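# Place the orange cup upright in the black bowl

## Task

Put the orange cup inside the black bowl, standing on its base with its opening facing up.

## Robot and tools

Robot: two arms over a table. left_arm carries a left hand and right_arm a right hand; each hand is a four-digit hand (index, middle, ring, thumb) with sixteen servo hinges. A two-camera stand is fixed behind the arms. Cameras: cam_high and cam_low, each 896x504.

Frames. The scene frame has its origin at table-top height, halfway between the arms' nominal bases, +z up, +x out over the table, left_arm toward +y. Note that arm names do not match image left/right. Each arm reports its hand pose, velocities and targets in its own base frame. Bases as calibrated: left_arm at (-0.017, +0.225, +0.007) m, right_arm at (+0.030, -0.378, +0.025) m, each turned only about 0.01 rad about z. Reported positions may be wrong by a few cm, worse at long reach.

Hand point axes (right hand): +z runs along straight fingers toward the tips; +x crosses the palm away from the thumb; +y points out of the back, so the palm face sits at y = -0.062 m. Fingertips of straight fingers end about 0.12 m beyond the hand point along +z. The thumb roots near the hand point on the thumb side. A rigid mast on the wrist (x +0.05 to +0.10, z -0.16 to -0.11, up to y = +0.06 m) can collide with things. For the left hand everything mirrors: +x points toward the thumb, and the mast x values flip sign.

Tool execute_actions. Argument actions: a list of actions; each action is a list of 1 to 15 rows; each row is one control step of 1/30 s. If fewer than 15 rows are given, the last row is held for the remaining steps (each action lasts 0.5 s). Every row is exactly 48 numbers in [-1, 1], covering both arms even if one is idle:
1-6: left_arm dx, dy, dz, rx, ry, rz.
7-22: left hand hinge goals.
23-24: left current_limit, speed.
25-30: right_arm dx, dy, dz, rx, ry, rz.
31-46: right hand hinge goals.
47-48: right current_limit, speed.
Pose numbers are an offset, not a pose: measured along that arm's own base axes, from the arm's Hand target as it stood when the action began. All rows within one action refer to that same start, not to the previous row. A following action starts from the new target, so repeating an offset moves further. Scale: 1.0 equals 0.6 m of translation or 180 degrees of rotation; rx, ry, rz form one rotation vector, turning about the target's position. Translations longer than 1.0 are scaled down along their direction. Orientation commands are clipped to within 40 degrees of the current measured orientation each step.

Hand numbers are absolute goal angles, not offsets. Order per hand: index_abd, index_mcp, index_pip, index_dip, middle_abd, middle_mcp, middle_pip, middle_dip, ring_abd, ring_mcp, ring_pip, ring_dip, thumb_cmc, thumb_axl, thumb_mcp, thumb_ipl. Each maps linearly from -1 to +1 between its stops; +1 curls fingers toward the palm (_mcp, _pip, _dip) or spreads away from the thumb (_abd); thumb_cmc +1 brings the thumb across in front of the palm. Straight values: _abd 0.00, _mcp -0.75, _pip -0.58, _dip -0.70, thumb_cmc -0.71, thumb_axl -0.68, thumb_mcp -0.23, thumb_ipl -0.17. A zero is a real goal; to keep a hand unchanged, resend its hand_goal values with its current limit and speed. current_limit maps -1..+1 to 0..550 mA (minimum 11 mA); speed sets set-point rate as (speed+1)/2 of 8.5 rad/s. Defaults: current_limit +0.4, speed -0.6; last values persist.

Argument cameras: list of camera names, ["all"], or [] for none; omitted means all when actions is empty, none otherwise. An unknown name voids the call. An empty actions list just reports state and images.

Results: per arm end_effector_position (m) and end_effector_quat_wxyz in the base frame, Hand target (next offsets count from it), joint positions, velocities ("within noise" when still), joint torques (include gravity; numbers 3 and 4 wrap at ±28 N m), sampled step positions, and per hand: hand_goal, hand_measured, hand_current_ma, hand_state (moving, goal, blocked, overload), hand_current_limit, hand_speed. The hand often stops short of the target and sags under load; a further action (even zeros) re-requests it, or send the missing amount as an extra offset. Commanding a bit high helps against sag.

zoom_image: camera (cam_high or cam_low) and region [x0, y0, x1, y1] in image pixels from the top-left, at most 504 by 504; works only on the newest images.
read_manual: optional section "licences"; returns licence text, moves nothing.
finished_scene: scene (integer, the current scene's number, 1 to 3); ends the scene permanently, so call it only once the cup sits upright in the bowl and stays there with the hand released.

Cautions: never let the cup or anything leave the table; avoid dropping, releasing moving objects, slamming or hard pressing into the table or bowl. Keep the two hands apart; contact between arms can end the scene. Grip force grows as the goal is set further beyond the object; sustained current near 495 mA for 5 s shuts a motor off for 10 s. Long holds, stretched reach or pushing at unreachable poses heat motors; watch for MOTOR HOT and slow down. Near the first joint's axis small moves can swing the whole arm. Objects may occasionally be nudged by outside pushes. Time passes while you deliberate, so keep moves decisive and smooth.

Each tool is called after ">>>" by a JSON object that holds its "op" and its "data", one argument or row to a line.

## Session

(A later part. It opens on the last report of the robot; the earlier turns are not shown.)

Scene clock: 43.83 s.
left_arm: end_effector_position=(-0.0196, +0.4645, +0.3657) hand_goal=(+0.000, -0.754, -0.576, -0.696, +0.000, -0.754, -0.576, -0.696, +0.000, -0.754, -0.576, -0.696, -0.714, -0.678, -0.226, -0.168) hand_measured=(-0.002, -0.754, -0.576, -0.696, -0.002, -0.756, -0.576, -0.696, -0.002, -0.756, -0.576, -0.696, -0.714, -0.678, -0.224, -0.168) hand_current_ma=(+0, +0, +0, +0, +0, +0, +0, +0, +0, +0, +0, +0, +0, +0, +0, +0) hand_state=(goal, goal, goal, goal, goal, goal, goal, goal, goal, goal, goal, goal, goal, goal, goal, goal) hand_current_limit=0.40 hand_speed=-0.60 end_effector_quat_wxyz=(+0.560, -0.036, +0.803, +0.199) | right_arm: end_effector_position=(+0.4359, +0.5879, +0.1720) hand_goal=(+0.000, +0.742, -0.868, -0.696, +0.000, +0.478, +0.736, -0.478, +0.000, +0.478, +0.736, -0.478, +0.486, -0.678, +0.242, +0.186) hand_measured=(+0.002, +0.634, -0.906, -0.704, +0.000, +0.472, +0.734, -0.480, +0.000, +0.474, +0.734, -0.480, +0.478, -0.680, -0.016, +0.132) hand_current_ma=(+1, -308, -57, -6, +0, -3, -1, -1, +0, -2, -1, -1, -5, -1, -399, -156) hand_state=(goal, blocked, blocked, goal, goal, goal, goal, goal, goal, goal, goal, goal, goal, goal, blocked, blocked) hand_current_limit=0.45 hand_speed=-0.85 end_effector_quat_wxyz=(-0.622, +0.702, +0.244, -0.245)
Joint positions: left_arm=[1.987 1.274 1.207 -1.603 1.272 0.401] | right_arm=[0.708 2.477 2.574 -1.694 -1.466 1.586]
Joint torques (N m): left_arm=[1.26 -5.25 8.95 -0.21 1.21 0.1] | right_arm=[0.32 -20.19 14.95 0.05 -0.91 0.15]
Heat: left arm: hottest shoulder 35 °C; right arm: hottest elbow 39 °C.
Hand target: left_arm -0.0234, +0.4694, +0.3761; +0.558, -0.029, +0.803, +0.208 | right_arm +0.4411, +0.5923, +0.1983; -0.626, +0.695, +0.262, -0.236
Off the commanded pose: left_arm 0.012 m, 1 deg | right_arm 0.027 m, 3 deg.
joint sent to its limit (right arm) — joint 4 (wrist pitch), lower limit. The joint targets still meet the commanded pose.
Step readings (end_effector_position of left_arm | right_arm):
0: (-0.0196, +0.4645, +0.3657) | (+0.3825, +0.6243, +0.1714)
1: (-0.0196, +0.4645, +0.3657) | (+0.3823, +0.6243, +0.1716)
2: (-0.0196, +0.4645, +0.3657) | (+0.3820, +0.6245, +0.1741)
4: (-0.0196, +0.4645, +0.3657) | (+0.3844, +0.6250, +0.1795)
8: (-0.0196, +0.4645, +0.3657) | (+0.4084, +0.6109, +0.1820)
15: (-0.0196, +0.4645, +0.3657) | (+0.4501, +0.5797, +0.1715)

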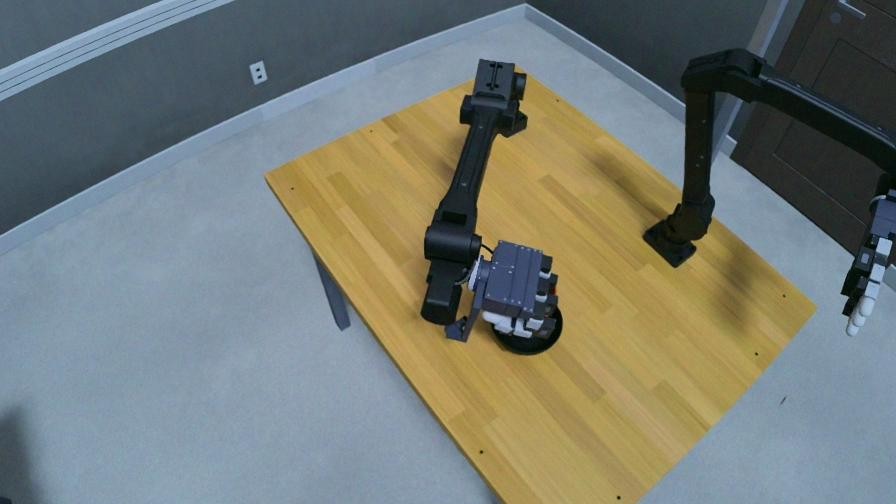

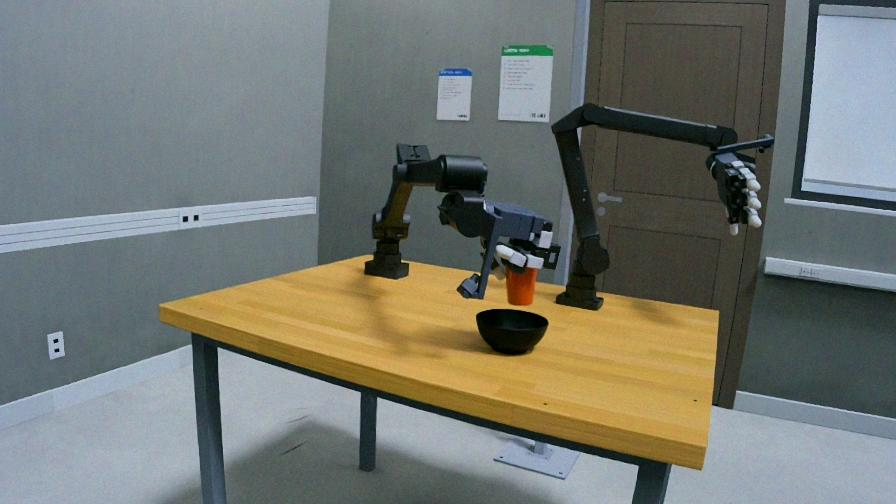

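>>> {"op": "zoom_image", "data": {
  "camera": "cam_low",
  "region": [490, 250, 560, 320]
}}

>>> {"op": "zoom_image", "data": {
  "camera": "cam_high",
  "region": [510, 270, 580, 340]
}}

Scaled by 7.200 from the camera's 896x504 image, which has a finer 1280x720 frame.

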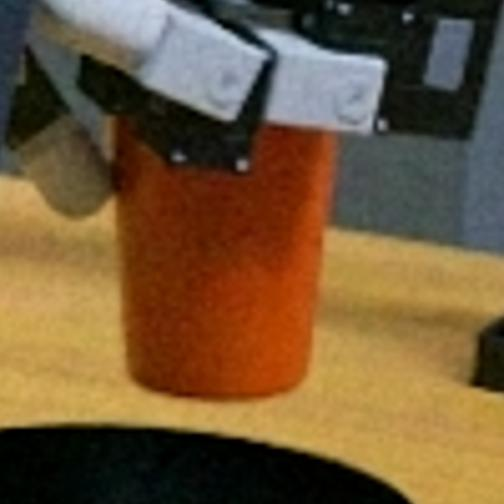

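Scaled by 7.200 from the camera's 896x504 image, which has a finer 1280x720 frame.

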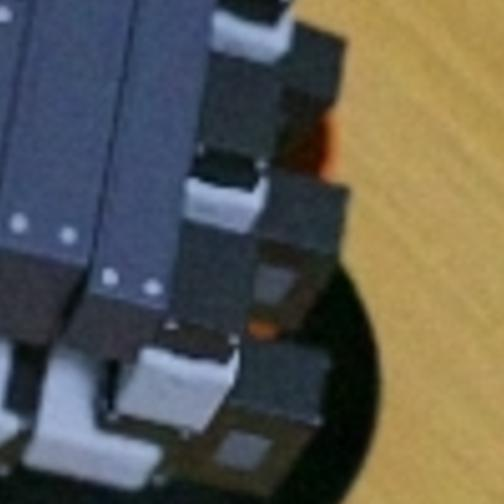

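>>> {"op": "execute_actions", "data": {
  "actions": [
    [[0,0,0,0,0,0,0,-0.754,-0.576,-0.696,0,-0.754,-0.576,-0.696,0,-0.754,-0.576,-0.696,-0.714,-0.678,-0.226,-0.168,0.4,-0.6,0.0163,-0.0137,-0.04,0,0,0,0,0.742,-0.8686,-0.696,0,0.479,0.737,-0.478,0,0.479,0.737,-0.478,0.486,-0.678,0.242,0.186,0.45,-0.85]]
  ],
  "cameras": ["all"]
}}

>>> {"op": "zoom_image", "data": {
  "camera": "cam_low",
  "region": [460, 240, 580, 370]
}}

>>> {"op": "zoom_image", "data": {
  "camera": "cam_high",
  "region": [480, 260, 590, 370]
}}

Scene clock: 45.97 s.
left_arm: end_effector_position=(-0.0196, +0.4645, +0.3657) hand_goal=(+0.000, -0.754, -0.576, -0.696, +0.000, -0.754, -0.576, -0.696, +0.000, -0.754, -0.576, -0.696, -0.714, -0.678, -0.226, -0.168) hand_measured=(-0.002, -0.754, -0.576, -0.696, -0.002, -0.756, -0.576, -0.696, -0.002, -0.756, -0.576, -0.696, -0.714, -0.678, -0.224, -0.168) hand_current_ma=(+0, +0, +0, +0, +0, +0, +0, +0, +0, +0, +0, +0, +0, +0, +0, +0) hand_state=(goal, goal, goal, goal, goal, goal, goal, goal, goal, goal, goal, goal, goal, goal, goal, goal) hand_current_limit=0.40 hand_speed=-0.60 end_effector_quat_wxyz=(+0.560, -0.036, +0.803, +0.199) | right_arm: end_effector_position=(+0.4438, +0.5848, +0.1636) hand_goal=(+0.000, +0.742, -0.868, -0.696, +0.000, +0.478, +0.736, -0.478, +0.000, +0.478, +0.736, -0.478, +0.486, -0.678, +0.242, +0.186) hand_measured=(+0.002, +0.634, -0.906, -0.704, +0.000, +0.472, +0.734, -0.480, +0.000, +0.474, +0.734, -0.480, +0.478, -0.680, -0.016, +0.132) hand_current_ma=(+1, -308, -57, -6, +0, -3, -1, -1, +0, -2, -1, -1, -5, -1, -399, -156) hand_state=(goal, blocked, blocked, goal, goal, goal, goal, goal, goal, goal, goal, goal, goal, goal, blocked, blocked) hand_current_limit=0.45 hand_speed=-0.85 end_effector_quat_wxyz=(-0.624, +0.702, +0.246, -0.238)
Joint positions: left_arm=[1.987 1.274 1.207 -1.603 1.272 0.401] | right_arm=[0.698 2.487 2.574 -1.694 -1.463 1.561]
Joint torques (N m): left_arm=[1.14 -5.19 8.96 -0.18 1.21 0.08] | right_arm=[-0.32 -19.9 11.97 0.06 -0.9 -0.05]
Heat: left arm: hottest shoulder 35 °C; right arm: hottest elbow 40 °C.
Hand target: left_arm -0.0234, +0.4694, +0.3761; +0.558, -0.029, +0.803, +0.208 | right_arm +0.4506, +0.5842, +0.1744; -0.626, +0.695, +0.262, -0.236
Off the commanded pose: left_arm 0.012 m, 1 deg | right_arm 0.013 m, 2 deg.
joint sent to its limit (right arm) — joint 4 (wrist pitch), lower limit. The joint targets still meet the commanded pose.
Step readings (end_effector_position of left_arm | right_arm):
0: (-0.0196, +0.4645, +0.3657) | (+0.4359, +0.5879, +0.1720)
1: (-0.0196, +0.4645, +0.3657) | (+0.4359, +0.5879, +0.1720)
2: (-0.0196, +0.4645, +0.3657) | (+0.4359, +0.5879, +0.1720)
4: (-0.0196, +0.4645, +0.3657) | (+0.4366, +0.5876, +0.1718)
8: (-0.0196, +0.4645, +0.3657) | (+0.4388, +0.5872, +0.1695)
15: (-0.0196, +0.4645, +0.3657) | (+0.4432, +0.5850, +0.1644)

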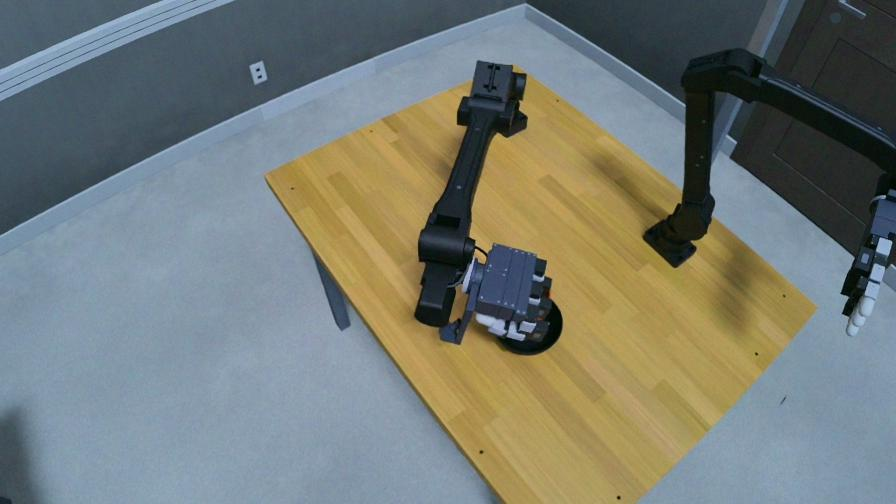

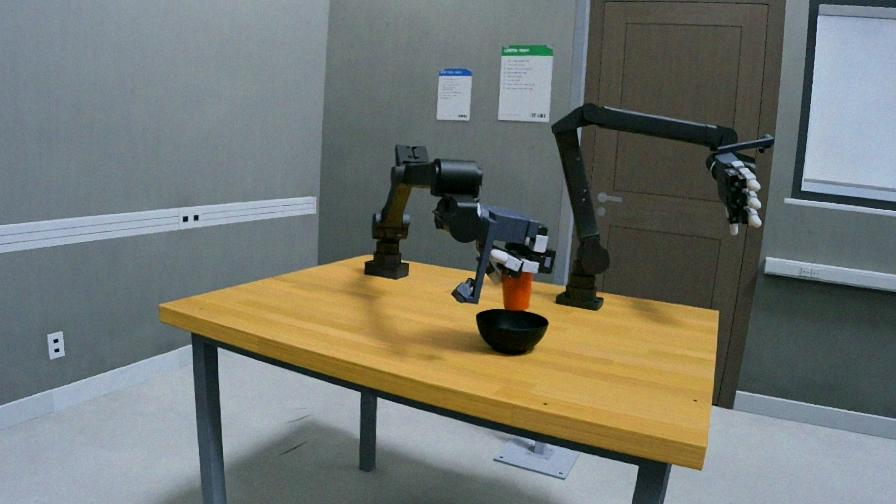

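Scaled by 3.877 from the camera's 896x504 image, which has a finer 1280x720 frame.

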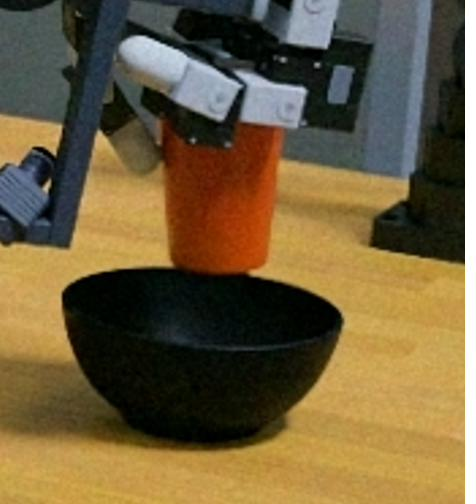

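Scaled by 4.582 from the camera's 896x504 image, which has a finer 1280x720 frame.

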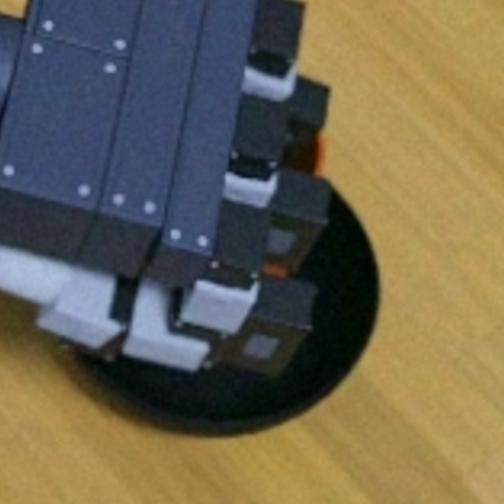

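>>> {"op": "execute_actions", "data": {
  "actions": [
    [[0,0,0,0,0,0,0,-0.754,-0.576,-0.696,0,-0.754,-0.576,-0.696,0,-0.754,-0.576,-0.696,-0.714,-0.678,-0.226,-0.168,0.4,-0.6,0.003,-0.006,-0.08,0,0,0,0,0.742,-0.8686,-0.696,0,0.479,0.737,-0.478,0,0.479,0.737,-0.478,0.486,-0.678,0.242,0.186,0.45,-0.85]]
  ],
  "cameras": ["all"]
}}

>>> {"op": "zoom_image", "data": {
  "camera": "cam_low",
  "region": [460, 240, 580, 370]
}}

>>> {"op": "zoom_image", "data": {
  "camera": "cam_high",
  "region": [480, 260, 590, 370]
}}

Scene clock: 47.33 s.
left_arm: end_effector_position=(-0.0196, +0.4645, +0.3657) hand_goal=(+0.000, -0.754, -0.576, -0.696, +0.000, -0.754, -0.576, -0.696, +0.000, -0.754, -0.576, -0.696, -0.714, -0.678, -0.226, -0.168) hand_measured=(-0.002, -0.754, -0.576, -0.696, -0.002, -0.756, -0.576, -0.696, -0.002, -0.756, -0.576, -0.696, -0.714, -0.678, -0.224, -0.168) hand_current_ma=(+0, +0, +0, +0, +0, +0, +0, +0, +0, +0, +0, +0, +0, +0, +0, +0) hand_state=(goal, goal, goal, goal, goal, goal, goal, goal, goal, goal, goal, goal, goal, goal, goal, goal) hand_current_limit=0.40 hand_speed=-0.60 end_effector_quat_wxyz=(+0.560, -0.036, +0.803, +0.199) | right_arm: end_effector_position=(+0.4471, +0.5830, +0.1127) hand_goal=(+0.000, +0.742, -0.868, -0.696, +0.000, +0.478, +0.736, -0.478, +0.000, +0.478, +0.736, -0.478, +0.486, -0.678, +0.242, +0.186) hand_measured=(+0.002, +0.634, -0.906, -0.704, +0.000, +0.472, +0.734, -0.480, +0.000, +0.474, +0.734, -0.480, +0.478, -0.680, -0.016, +0.132) hand_current_ma=(+1, -308, -57, -6, +0, -3, -1, -1, +0, -2, -1, -1, -5, -1, -399, -156) hand_state=(goal, blocked, blocked, goal, goal, goal, goal, goal, goal, goal, goal, goal, goal, goal, blocked, blocked) hand_current_limit=0.45 hand_speed=-0.85 end_effector_quat_wxyz=(-0.623, +0.702, +0.250, -0.238)
Joint positions: left_arm=[1.987 1.274 1.207 -1.603 1.272 0.401] | right_arm=[0.694 2.532 2.525 -1.694 -1.46 1.463]
Joint torques (N m): left_arm=[1.26 -5.3 8.96 -0.24 1.21 0.08] | right_arm=[-0.38 -21.36 10.18 -0.08 -0.93 -0.03]
Heat: left arm: hottest elbow 36 °C; right arm: hottest elbow 40 °C.
Hand target: left_arm -0.0234, +0.4694, +0.3761; +0.558, -0.029, +0.803, +0.208 | right_arm +0.4526, +0.5805, +0.1265; -0.626, +0.695, +0.262, -0.236
Off the commanded pose: left_arm 0.012 m, 1 deg | right_arm 0.015 m, 2 deg.
joint sent to its limit (right arm) — joint 4 (wrist pitch), lower limit. The joint targets still meet the commanded pose.
Step readings (end_effector_position of left_arm | right_arm):
0: (-0.0196, +0.4645, +0.3657) | (+0.4440, +0.5847, +0.1636)
1: (-0.0196, +0.4645, +0.3657) | (+0.4441, +0.5847, +0.1635)
2: (-0.0196, +0.4645, +0.3657) | (+0.4445, +0.5851, +0.1630)
4: (-0.0196, +0.4645, +0.3657) | (+0.4455, +0.5848, +0.1594)
8: (-0.0196, +0.4645, +0.3657) | (+0.4462, +0.5830, +0.1427)
15: (-0.0196, +0.4645, +0.3657) | (+0.4467, +0.5827, +0.1153)

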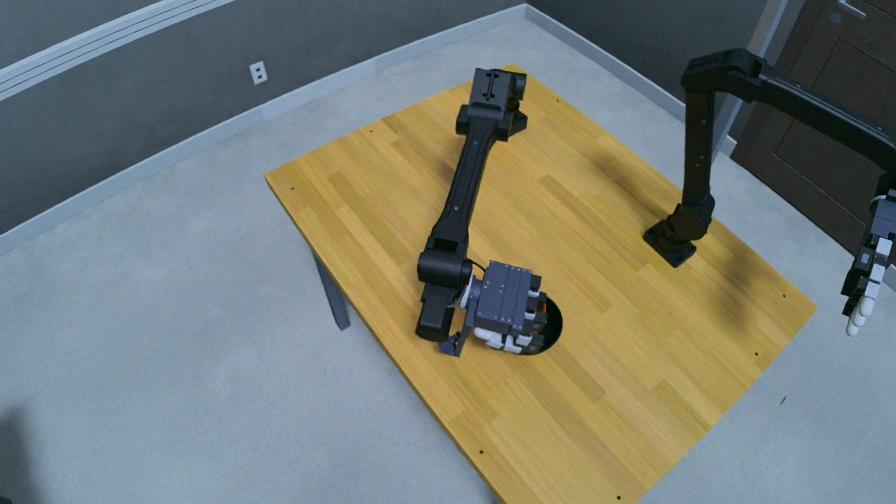

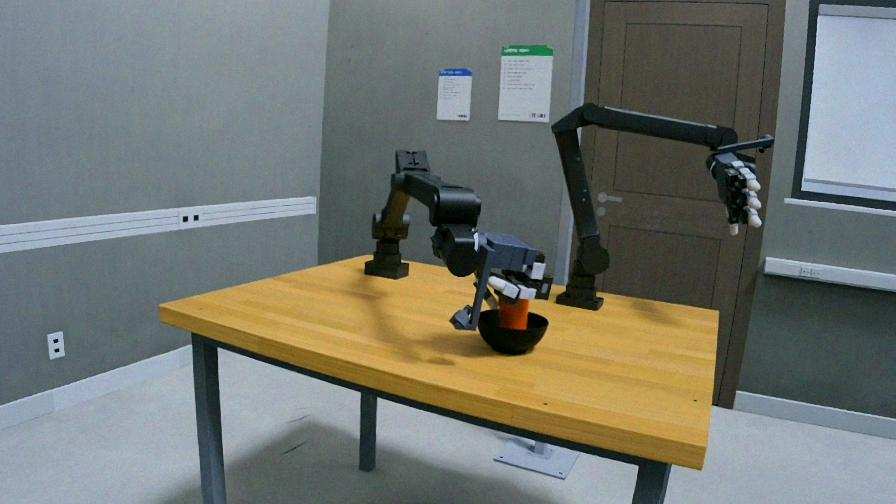

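Scaled by 3.877 from the camera's 896x504 image, which has a finer 1280x720 frame.

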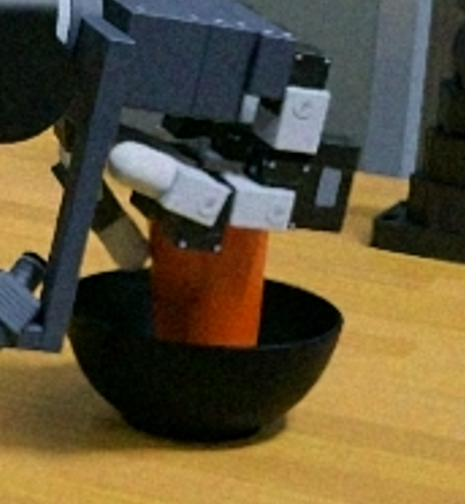

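Scaled by 4.582 from the camera's 896x504 image, which has a finer 1280x720 frame.

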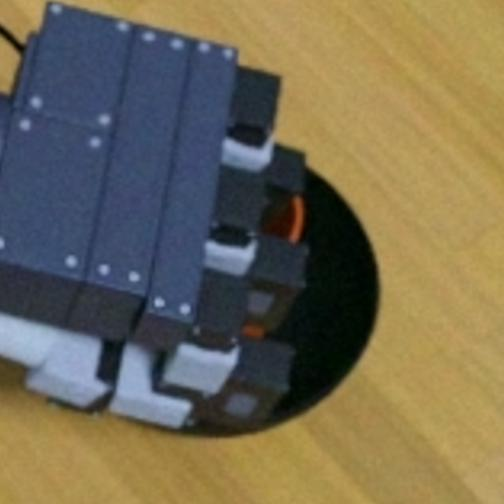

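>>> {"op": "execute_actions", "data": {
  "actions": [
    [[0,0,0,0,0,0,0,-0.754,-0.576,-0.696,0,-0.754,-0.576,-0.696,0,-0.754,-0.576,-0.696,-0.714,-0.678,-0.226,-0.168,0.4,-0.6,0.0,0.0,-0.045,0,0,0,0,0.742,-0.8686,-0.696,0,0.479,0.737,-0.478,0,0.479,0.737,-0.478,0.486,-0.678,0.242,0.186,0.45,-0.85]]
  ],
  "cameras": ["all"]
}}

>>> {"op": "zoom_image", "data": {
  "camera": "cam_low",
  "region": [460, 240, 580, 370]
}}

>>> {"op": "zoom_image", "data": {
  "camera": "cam_high",
  "region": [480, 260, 590, 370]
}}

Scene clock: 48.43 s.
left_arm: end_effector_position=(-0.0196, +0.4645, +0.3657) hand_goal=(+0.000, -0.754, -0.576, -0.696, +0.000, -0.754, -0.576, -0.696, +0.000, -0.754, -0.576, -0.696, -0.714, -0.678, -0.226, -0.168) hand_measured=(-0.002, -0.754, -0.576, -0.696, -0.002, -0.756, -0.576, -0.696, -0.002, -0.756, -0.576, -0.696, -0.714, -0.678, -0.224, -0.168) hand_current_ma=(+0, +0, +0, +0, +0, +0, +0, +0, +0, +0, +0, +0, +0, +0, +0, +0) hand_state=(goal, goal, goal, goal, goal, goal, goal, goal, goal, goal, goal, goal, goal, goal, goal, goal) hand_current_limit=0.40 hand_speed=-0.60 end_effector_quat_wxyz=(+0.560, -0.036, +0.803, +0.199) | right_arm: end_effector_position=(+0.4477, +0.5834, +0.0947) hand_goal=(+0.000, +0.742, -0.868, -0.696, +0.000, +0.478, +0.736, -0.478, +0.000, +0.478, +0.736, -0.478, +0.486, -0.678, +0.242, +0.186) hand_measured=(+0.002, +0.634, -0.906, -0.704, +0.000, +0.472, +0.734, -0.480, +0.000, +0.474, +0.734, -0.480, +0.478, -0.680, -0.016, +0.132) hand_current_ma=(+1, -308, -57, -6, +0, -3, -1, -1, +0, -2, -1, -1, -5, -1, -399, -156) hand_state=(goal, blocked, blocked, goal, goal, goal, goal, goal, goal, goal, goal, goal, goal, goal, blocked, blocked) hand_current_limit=0.45 hand_speed=-0.85 end_effector_quat_wxyz=(-0.625, +0.699, +0.257, -0.235)
Joint positions: left_arm=[1.987 1.274 1.207 -1.603 1.272 0.401] | right_arm=[0.694 2.549 2.51 -1.694 -1.46 1.417]
Joint torques (N m): left_arm=[1.26 -5.19 8.96 -0.21 1.22 0.1] | right_arm=[-0.38 -20.6 9.72 -0.1 -0.92 -0.02]
Heat: left arm: hottest elbow 36 °C; right arm: hottest elbow 40 °C.
Hand target: left_arm -0.0234, +0.4694, +0.3761; +0.558, -0.029, +0.803, +0.208 | right_arm +0.4526, +0.5805, +0.0995; -0.626, +0.695, +0.262, -0.236
Off the commanded pose: left_arm 0.012 m, 1 deg | right_arm 0.007 m, 1 deg.
joint sent to its limit (right arm) — joint 4 (wrist pitch), lower limit. The joint targets still meet the commanded pose.
Step readings (end_effector_position of left_arm | right_arm):
0: (-0.0196, +0.4645, +0.3657) | (+0.4471, +0.5830, +0.1127)
1: (-0.0196, +0.4645, +0.3657) | (+0.4472, +0.5830, +0.1127)
2: (-0.0196, +0.4645, +0.3657) | (+0.4474, +0.5832, +0.1126)
4: (-0.0196, +0.4645, +0.3657) | (+0.4477, +0.5834, +0.1116)
8: (-0.0196, +0.4645, +0.3657) | (+0.4477, +0.5834, +0.1065)
15: (-0.0196, +0.4645, +0.3657) | (+0.4476, +0.5833, +0.0962)

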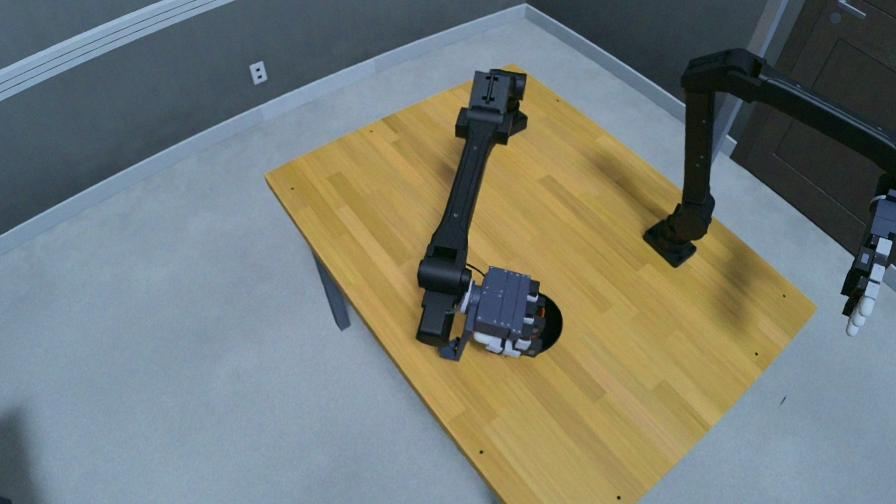

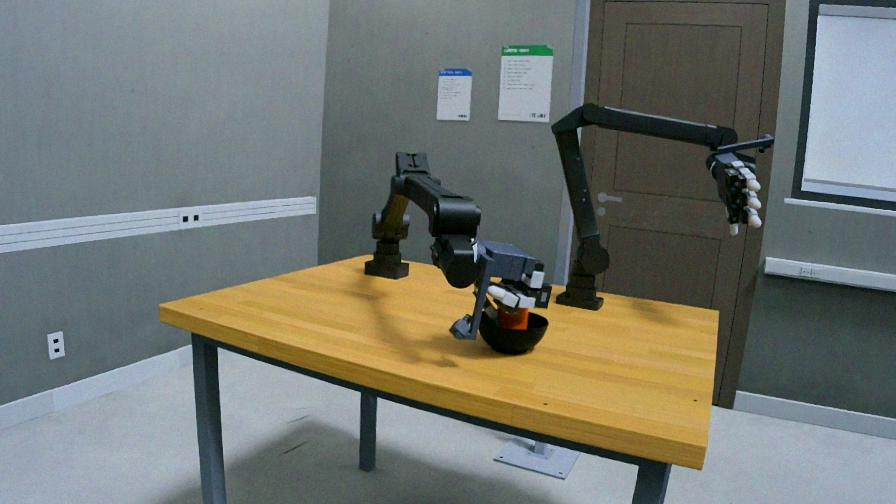

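Scaled by 3.877 from the camera's 896x504 image, which has a finer 1280x720 frame.

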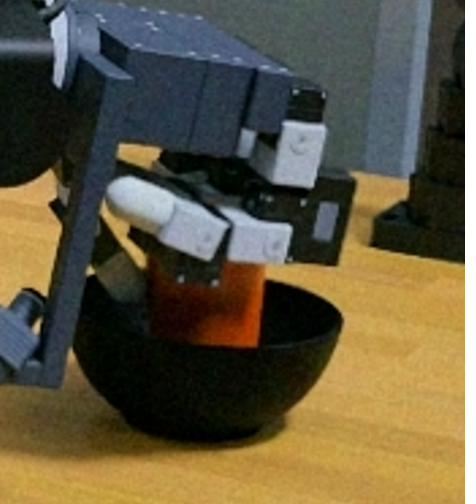

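Scaled by 4.582 from the camera's 896x504 image, which has a finer 1280x720 frame.

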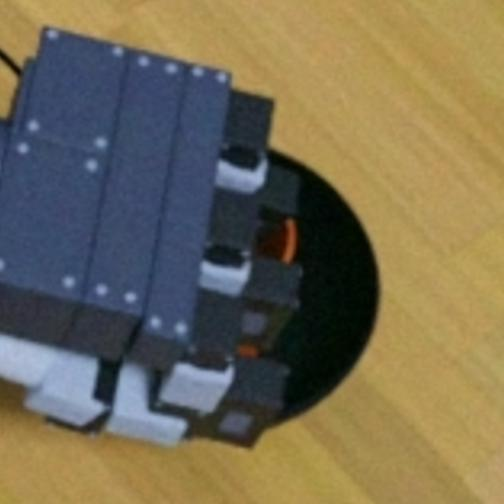

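>>> {"op": "execute_actions", "data": {
  "actions": [
    [[0,0,0,0,0,0,0,-0.754,-0.576,-0.696,0,-0.754,-0.576,-0.696,0,-0.754,-0.576,-0.696,-0.714,-0.678,-0.226,-0.168,0.4,-0.6,0.0,0.0,-0.03,0,0,0,0,0.742,-0.8686,-0.696,0,0.479,0.737,-0.478,0,0.479,0.737,-0.478,0.486,-0.678,0.242,0.186,0.45,-0.85]]
  ],
  "cameras": ["all"]
}}

>>> {"op": "zoom_image", "data": {
  "camera": "cam_low",
  "region": [460, 240, 580, 370]
}}

>>> {"op": "zoom_image", "data": {
  "camera": "cam_high",
  "region": [480, 260, 590, 370]
}}

Scene clock: 49.40 s.
left_arm: end_effector_position=(-0.0196, +0.4645, +0.3657) hand_goal=(+0.000, -0.754, -0.576, -0.696, +0.000, -0.754, -0.576, -0.696, +0.000, -0.754, -0.576, -0.696, -0.714, -0.678, -0.226, -0.168) hand_measured=(-0.002, -0.754, -0.576, -0.696, -0.002, -0.756, -0.576, -0.696, -0.002, -0.756, -0.576, -0.696, -0.714, -0.678, -0.224, -0.168) hand_current_ma=(+0, +0, +0, +0, +0, +0, +0, +0, +0, +0, +0, +0, +0, +0, +0, +0) hand_state=(goal, goal, goal, goal, goal, goal, goal, goal, goal, goal, goal, goal, goal, goal, goal, goal) hand_current_limit=0.40 hand_speed=-0.60 end_effector_quat_wxyz=(+0.560, -0.036, +0.803, +0.199) | right_arm: end_effector_position=(+0.4477, +0.5837, +0.0822) hand_goal=(+0.000, +0.742, -0.868, -0.696, +0.000, +0.478, +0.736, -0.478, +0.000, +0.478, +0.736, -0.478, +0.486, -0.678, +0.242, +0.186) hand_measured=(+0.002, +0.634, -0.908, -0.704, +0.000, +0.472, +0.734, -0.480, +0.000, +0.474, +0.734, -0.480, +0.478, -0.680, -0.016, +0.134) hand_current_ma=(+1, -308, -60, -6, +0, -3, -1, -1, +0, -2, -1, -1, -5, -1, -399, -146) hand_state=(goal, blocked, blocked, goal, goal, goal, goal, goal, goal, goal, goal, goal, goal, goal, blocked, blocked) hand_current_limit=0.45 hand_speed=-0.85 end_effector_quat_wxyz=(-0.626, +0.698, +0.258, -0.235)
Joint positions: left_arm=[1.987 1.274 1.207 -1.603 1.272 0.401] | right_arm=[0.694 2.563 2.504 -1.695 -1.462 1.391]
Joint torques (N m): left_arm=[1.26 -5.25 8.96 -0.2 1.21 0.09] | right_arm=[-0.32 -19.96 9.47 -0.08 -0.8 -0.07]
Heat: left arm: hottest elbow 36 °C; right arm: hottest elbow 39 °C.
Hand target: left_arm -0.0234, +0.4694, +0.3761; +0.558, -0.029, +0.803, +0.208 | right_arm +0.4526, +0.5805, +0.0814; -0.626, +0.695, +0.262, -0.236
Off the commanded pose: left_arm 0.012 m, 1 deg | right_arm 0.006 m, 1 deg.
joint sent to its limit (right arm) — joint 4 (wrist pitch), lower limit. The joint targets still meet the commanded pose.
Step readings (end_effector_position of left_arm | right_arm):
0: (-0.0196, +0.4645, +0.3657) | (+0.4478, +0.5834, +0.0946)
1: (-0.0196, +0.4645, +0.3657) | (+0.4478, +0.5834, +0.0946)
2: (-0.0196, +0.4645, +0.3657) | (+0.4479, +0.5835, +0.0943)
4: (-0.0196, +0.4645, +0.3657) | (+0.4481, +0.5837, +0.0935)
8: (-0.0196, +0.4645, +0.3657) | (+0.4482, +0.5838, +0.0885)
15: (-0.0196, +0.4645, +0.3657) | (+0.4476, +0.5837, +0.0823)

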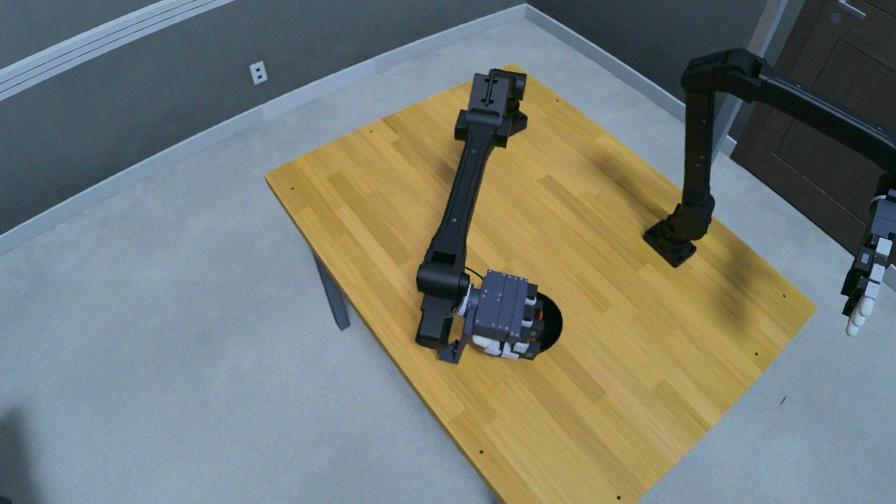

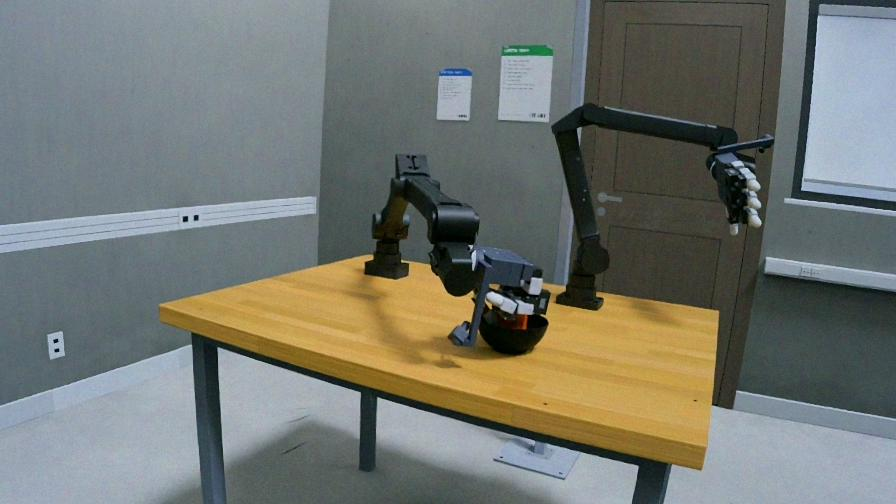

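Scaled by 3.877 from the camera's 896x504 image, which has a finer 1280x720 frame.

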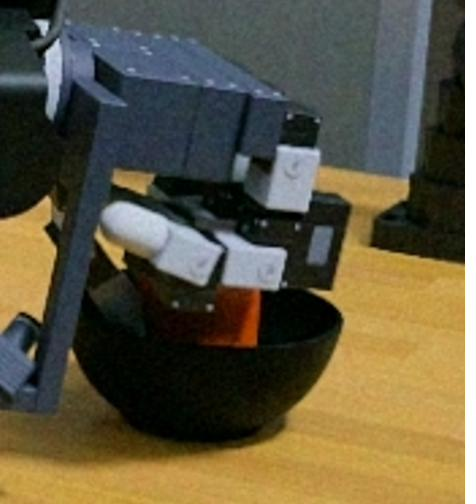

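Scaled by 4.582 from the camera's 896x504 image, which has a finer 1280x720 frame.

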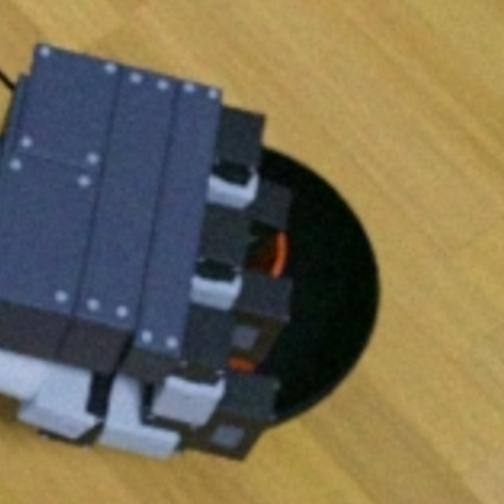

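>>> {"op": "execute_actions", "data": {
  "actions": [
    [[0,0,0,0,0,0,0,-0.754,-0.576,-0.696,0,-0.754,-0.576,-0.696,0,-0.754,-0.576,-0.696,-0.714,-0.678,-0.226,-0.168,0.4,-0.6,0.0,0.0,-0.014,0,0,0,0,0.742,-0.8686,-0.696,0,0.479,0.737,-0.478,0,0.479,0.737,-0.478,0.486,-0.678,0.242,0.186,0.45,-0.85]]
  ],
  "cameras": ["all"]
}}

>>> {"op": "zoom_image", "data": {
  "camera": "cam_low",
  "region": [460, 240, 580, 370]
}}

>>> {"op": "zoom_image", "data": {
  "camera": "cam_high",
  "region": [480, 260, 590, 370]
}}

Scene clock: 50.50 s.
left_arm: end_effector_position=(-0.0196, +0.4645, +0.3657) hand_goal=(+0.000, -0.754, -0.576, -0.696, +0.000, -0.754, -0.576, -0.696, +0.000, -0.754, -0.576, -0.696, -0.714, -0.678, -0.226, -0.168) hand_measured=(-0.002, -0.754, -0.576, -0.696, -0.002, -0.756, -0.576, -0.696, -0.002, -0.756, -0.576, -0.696, -0.714, -0.678, -0.224, -0.168) hand_current_ma=(+0, +0, +0, +0, +0, +0, +0, +0, +0, +0, +0, +0, +0, +0, +0, +0) hand_state=(goal, goal, goal, goal, goal, goal, goal, goal, goal, goal, goal, goal, goal, goal, goal, goal) hand_current_limit=0.40 hand_speed=-0.60 end_effector_quat_wxyz=(+0.560, -0.036, +0.803, +0.199) | right_arm: end_effector_position=(+0.4480, +0.5840, +0.0821) hand_goal=(+0.000, +0.742, -0.868, -0.696, +0.000, +0.478, +0.736, -0.478, +0.000, +0.478, +0.736, -0.478, +0.486, -0.678, +0.242, +0.186) hand_measured=(+0.002, +0.634, -0.908, -0.704, +0.000, +0.472, +0.734, -0.480, +0.000, +0.474, +0.734, -0.480, +0.478, -0.680, -0.016, +0.134) hand_current_ma=(+0, -308, -60, -6, +0, -3, -1, -1, +0, -2, -1, -1, -5, -1, -399, -146) hand_state=(goal, blocked, blocked, goal, goal, goal, goal, goal, goal, goal, goal, goal, goal, goal, blocked, blocked) hand_current_limit=0.45 hand_speed=-0.85 end_effector_quat_wxyz=(-0.626, +0.697, +0.260, -0.233)
Joint positions: left_arm=[1.987 1.274 1.207 -1.603 1.272 0.401] | right_arm=[0.694 2.563 2.504 -1.695 -1.462 1.386]
Joint torques (N m): left_arm=[1.2 -5.25 8.96 -0.21 1.21 0.08] | right_arm=[-0.38 -19.19 9.17 -0.09 -0.8 -0.14]
Heat: left arm: hottest elbow 36 °C; right arm: hottest elbow 39 °C.
Hand target: left_arm -0.0234, +0.4694, +0.3761; +0.558, -0.029, +0.803, +0.208 | right_arm +0.4527, +0.5805, +0.0732; -0.626, +0.695, +0.262, -0.236
Off the commanded pose: left_arm 0.012 m, 1 deg | right_arm 0.011 m, 0 deg.
joint sent to its limit (right arm) — joint 4 (wrist pitch), lower limit. The joint targets still meet the commanded pose.
Step readings (end_effector_position of left_arm | right_arm):
0: (-0.0196, +0.4645, +0.3657) | (+0.4477, +0.5837, +0.0822)
1: (-0.0196, +0.4645, +0.3657) | (+0.4477, +0.5837, +0.0822)
2: (-0.0196, +0.4645, +0.3657) | (+0.4477, +0.5838, +0.0822)
4: (-0.0196, +0.4645, +0.3657) | (+0.4478, +0.5838, +0.0822)
8: (-0.0196, +0.4645, +0.3657) | (+0.4479, +0.5839, +0.0821)
15: (-0.0196, +0.4645, +0.3657) | (+0.4480, +0.5840, +0.0821)

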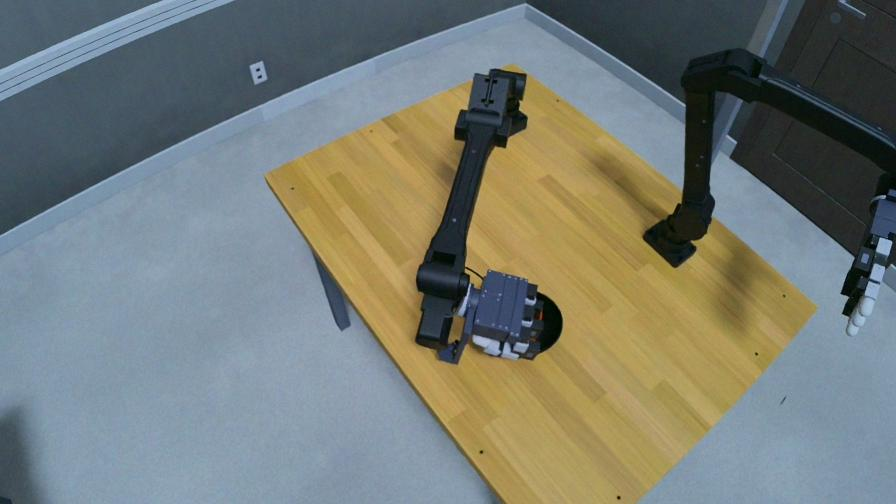

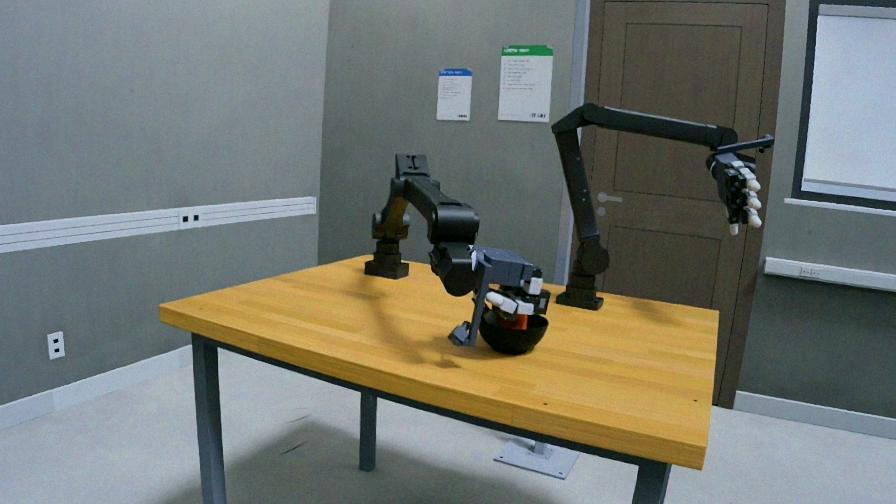

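Scaled by 3.877 from the camera's 896x504 image, which has a finer 1280x720 frame.

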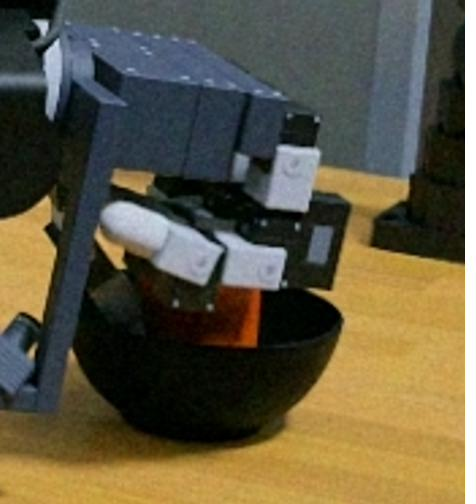

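Scaled by 4.582 from the camera's 896x504 image, which has a finer 1280x720 frame.

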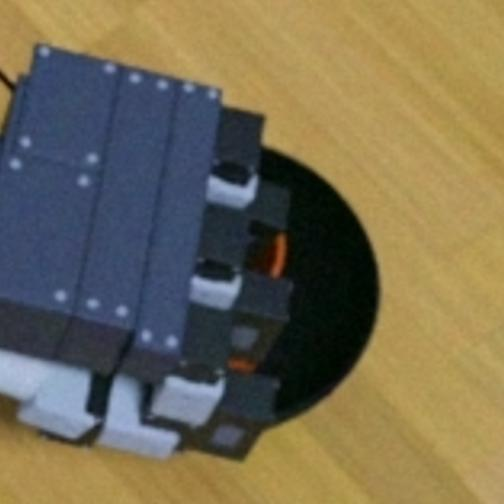

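>>> {"op": "execute_actions", "data": {
  "actions": [
    [[0,0,0,0,0,0,0,-0.754,-0.576,-0.696,0,-0.754,-0.576,-0.696,0,-0.754,-0.576,-0.696,-0.714,-0.678,-0.226,-0.168,0.4,-0.6,0.0,0.0,0.012,0,0,0,0,0.604,-0.8686,-0.696,0,0.479,0.737,-0.478,0,0.479,0.737,-0.478,0.486,-0.678,-0.07,0.1,0.45,-0.88]],
    [[0,0,0,0,0,0,0,-0.754,-0.576,-0.696,0,-0.754,-0.576,-0.696,0,-0.754,-0.576,-0.696,-0.714,-0.678,-0.226,-0.168,0.4,-0.6,0.0,0.0,0.0,0,0,0,0,0.564,-0.8686,-0.696,0,0.479,0.737,-0.478,0,0.479,0.737,-0.478,0.486,-0.678,-0.13,0.06,0.45,-0.88]]
  ],
  "cameras": ["all"]
}}

>>> {"op": "zoom_image", "data": {
  "camera": "cam_low",
  "region": [460, 240, 580, 370]
}}

>>> {"op": "zoom_image", "data": {
  "camera": "cam_high",
  "region": [480, 260, 590, 370]
}}

Scene clock: 51.90 s.
left_arm: end_effector_position=(-0.0196, +0.4645, +0.3657) hand_goal=(+0.000, -0.754, -0.576, -0.696, +0.000, -0.754, -0.576, -0.696, +0.000, -0.754, -0.576, -0.696, -0.714, -0.678, -0.226, -0.168) hand_measured=(-0.002, -0.754, -0.576, -0.696, -0.002, -0.756, -0.576, -0.696, -0.002, -0.756, -0.576, -0.696, -0.714, -0.678, -0.224, -0.168) hand_current_ma=(+0, +0, +0, +0, +0, +0, +0, +0, +0, +0, +0, +0, +0, +0, +0, +0) hand_state=(goal, goal, goal, goal, goal, goal, goal, goal, goal, goal, goal, goal, goal, goal, goal, goal) hand_current_limit=0.40 hand_speed=-0.60 end_effector_quat_wxyz=(+0.560, -0.036, +0.803, +0.199) | right_arm: end_effector_position=(+0.4471, +0.5847, +0.0819) hand_goal=(+0.000, +0.564, -0.868, -0.696, +0.000, +0.478, +0.736, -0.478, +0.000, +0.478, +0.736, -0.478, +0.486, -0.678, -0.130, +0.060) hand_measured=(+0.002, +0.566, -0.870, -0.698, +0.000, +0.472, +0.734, -0.480, +0.000, +0.474, +0.734, -0.480, +0.486, -0.680, -0.110, +0.072) hand_current_ma=(+0, +1, -1, -1, +0, -3, -1, -1, +0, -2, -1, -1, +0, -1, +31, +15) hand_state=(goal, goal, goal, goal, goal, goal, goal, goal, goal, goal, goal, goal, goal, goal, blocked, goal) hand_current_limit=0.45 hand_speed=-0.88 end_effector_quat_wxyz=(-0.626, +0.697, +0.260, -0.234)
Joint positions: left_arm=[1.987 1.274 1.207 -1.603 1.272 0.401] | right_arm=[0.695 2.564 2.504 -1.695 -1.462 1.386]
Joint torques (N m): left_arm=[1.2 -5.3 8.96 -0.21 1.22 0.09] | right_arm=[-0.5 -19.84 9.44 -0.06 -0.8 -0.04]
Heat: left arm: hottest elbow 36 °C; right arm: hottest elbow 39 °C.
Hand target: left_arm -0.0234, +0.4694, +0.3761; +0.558, -0.029, +0.803, +0.208 | right_arm +0.4526, +0.5805, +0.0801; -0.626, +0.695, +0.262, -0.236
Off the commanded pose: left_arm 0.012 m, 1 deg | right_arm 0.007 m, 0 deg.
joint sent to its limit (right arm) — joint 4 (wrist pitch), lower limit. The joint targets still meet the commanded pose.
Step readings (end_effector_position of left_arm | right_arm):
0: (-0.0196, +0.4645, +0.3657) | (+0.4480, +0.5840, +0.0821)
1: (-0.0196, +0.4645, +0.3657) | (+0.4480, +0.5840, +0.0821)
2: (-0.0196, +0.4645, +0.3657) | (+0.4480, +0.5840, +0.0821)
4: (-0.0196, +0.4645, +0.3657) | (+0.4480, +0.5840, +0.0821)
8: (-0.0196, +0.4645, +0.3657) | (+0.4480, +0.5840, +0.0821)
15: (-0.0196, +0.4645, +0.3657) | (+0.4480, +0.5839, +0.0818)
16: (-0.0196, +0.4645, +0.3657) | (+0.4480, +0.5839, +0.0818)
17: (-0.0196, +0.4645, +0.3657) | (+0.4480, +0.5839, +0.0818)
19: (-0.0196, +0.4645, +0.3657) | (+0.4480, +0.5839, +0.0818)
23: (-0.0196, +0.4645, +0.3657) | (+0.4471, +0.5846, +0.0818)
30: (-0.0196, +0.4645, +0.3657) | (+0.4471, +0.5847, +0.0819)

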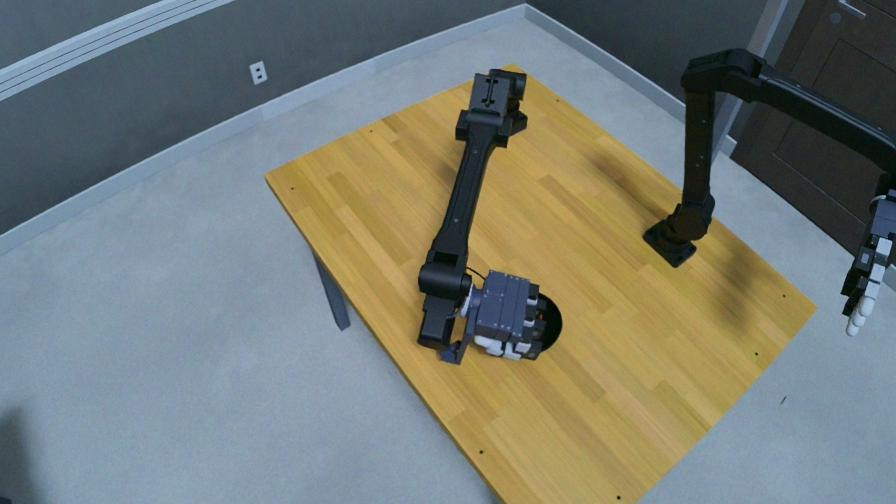

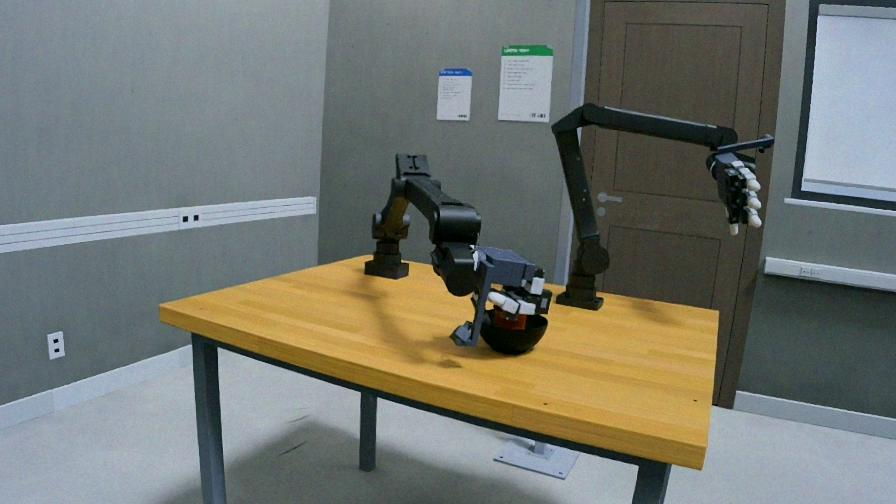

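Scaled by 3.877 from the camera's 896x504 image, which has a finer 1280x720 frame.

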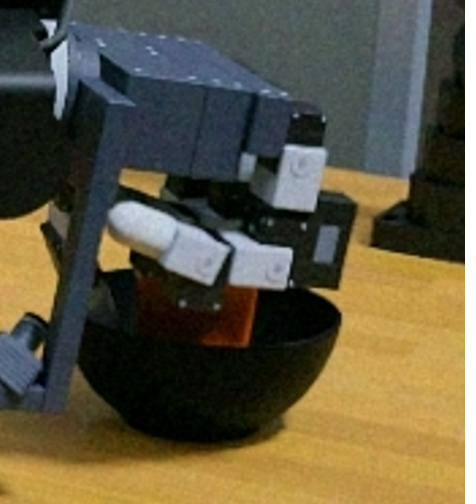

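Scaled by 4.582 from the camera's 896x504 image, which has a finer 1280x720 frame.

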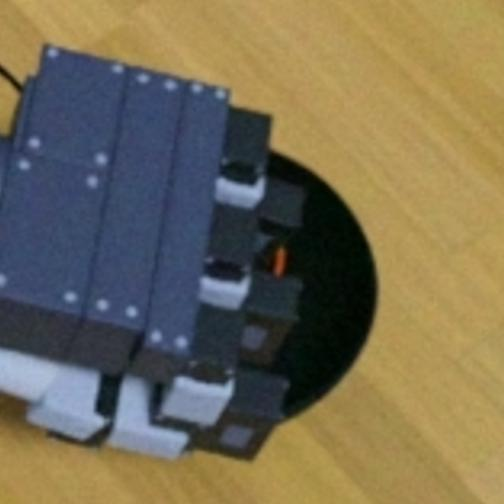

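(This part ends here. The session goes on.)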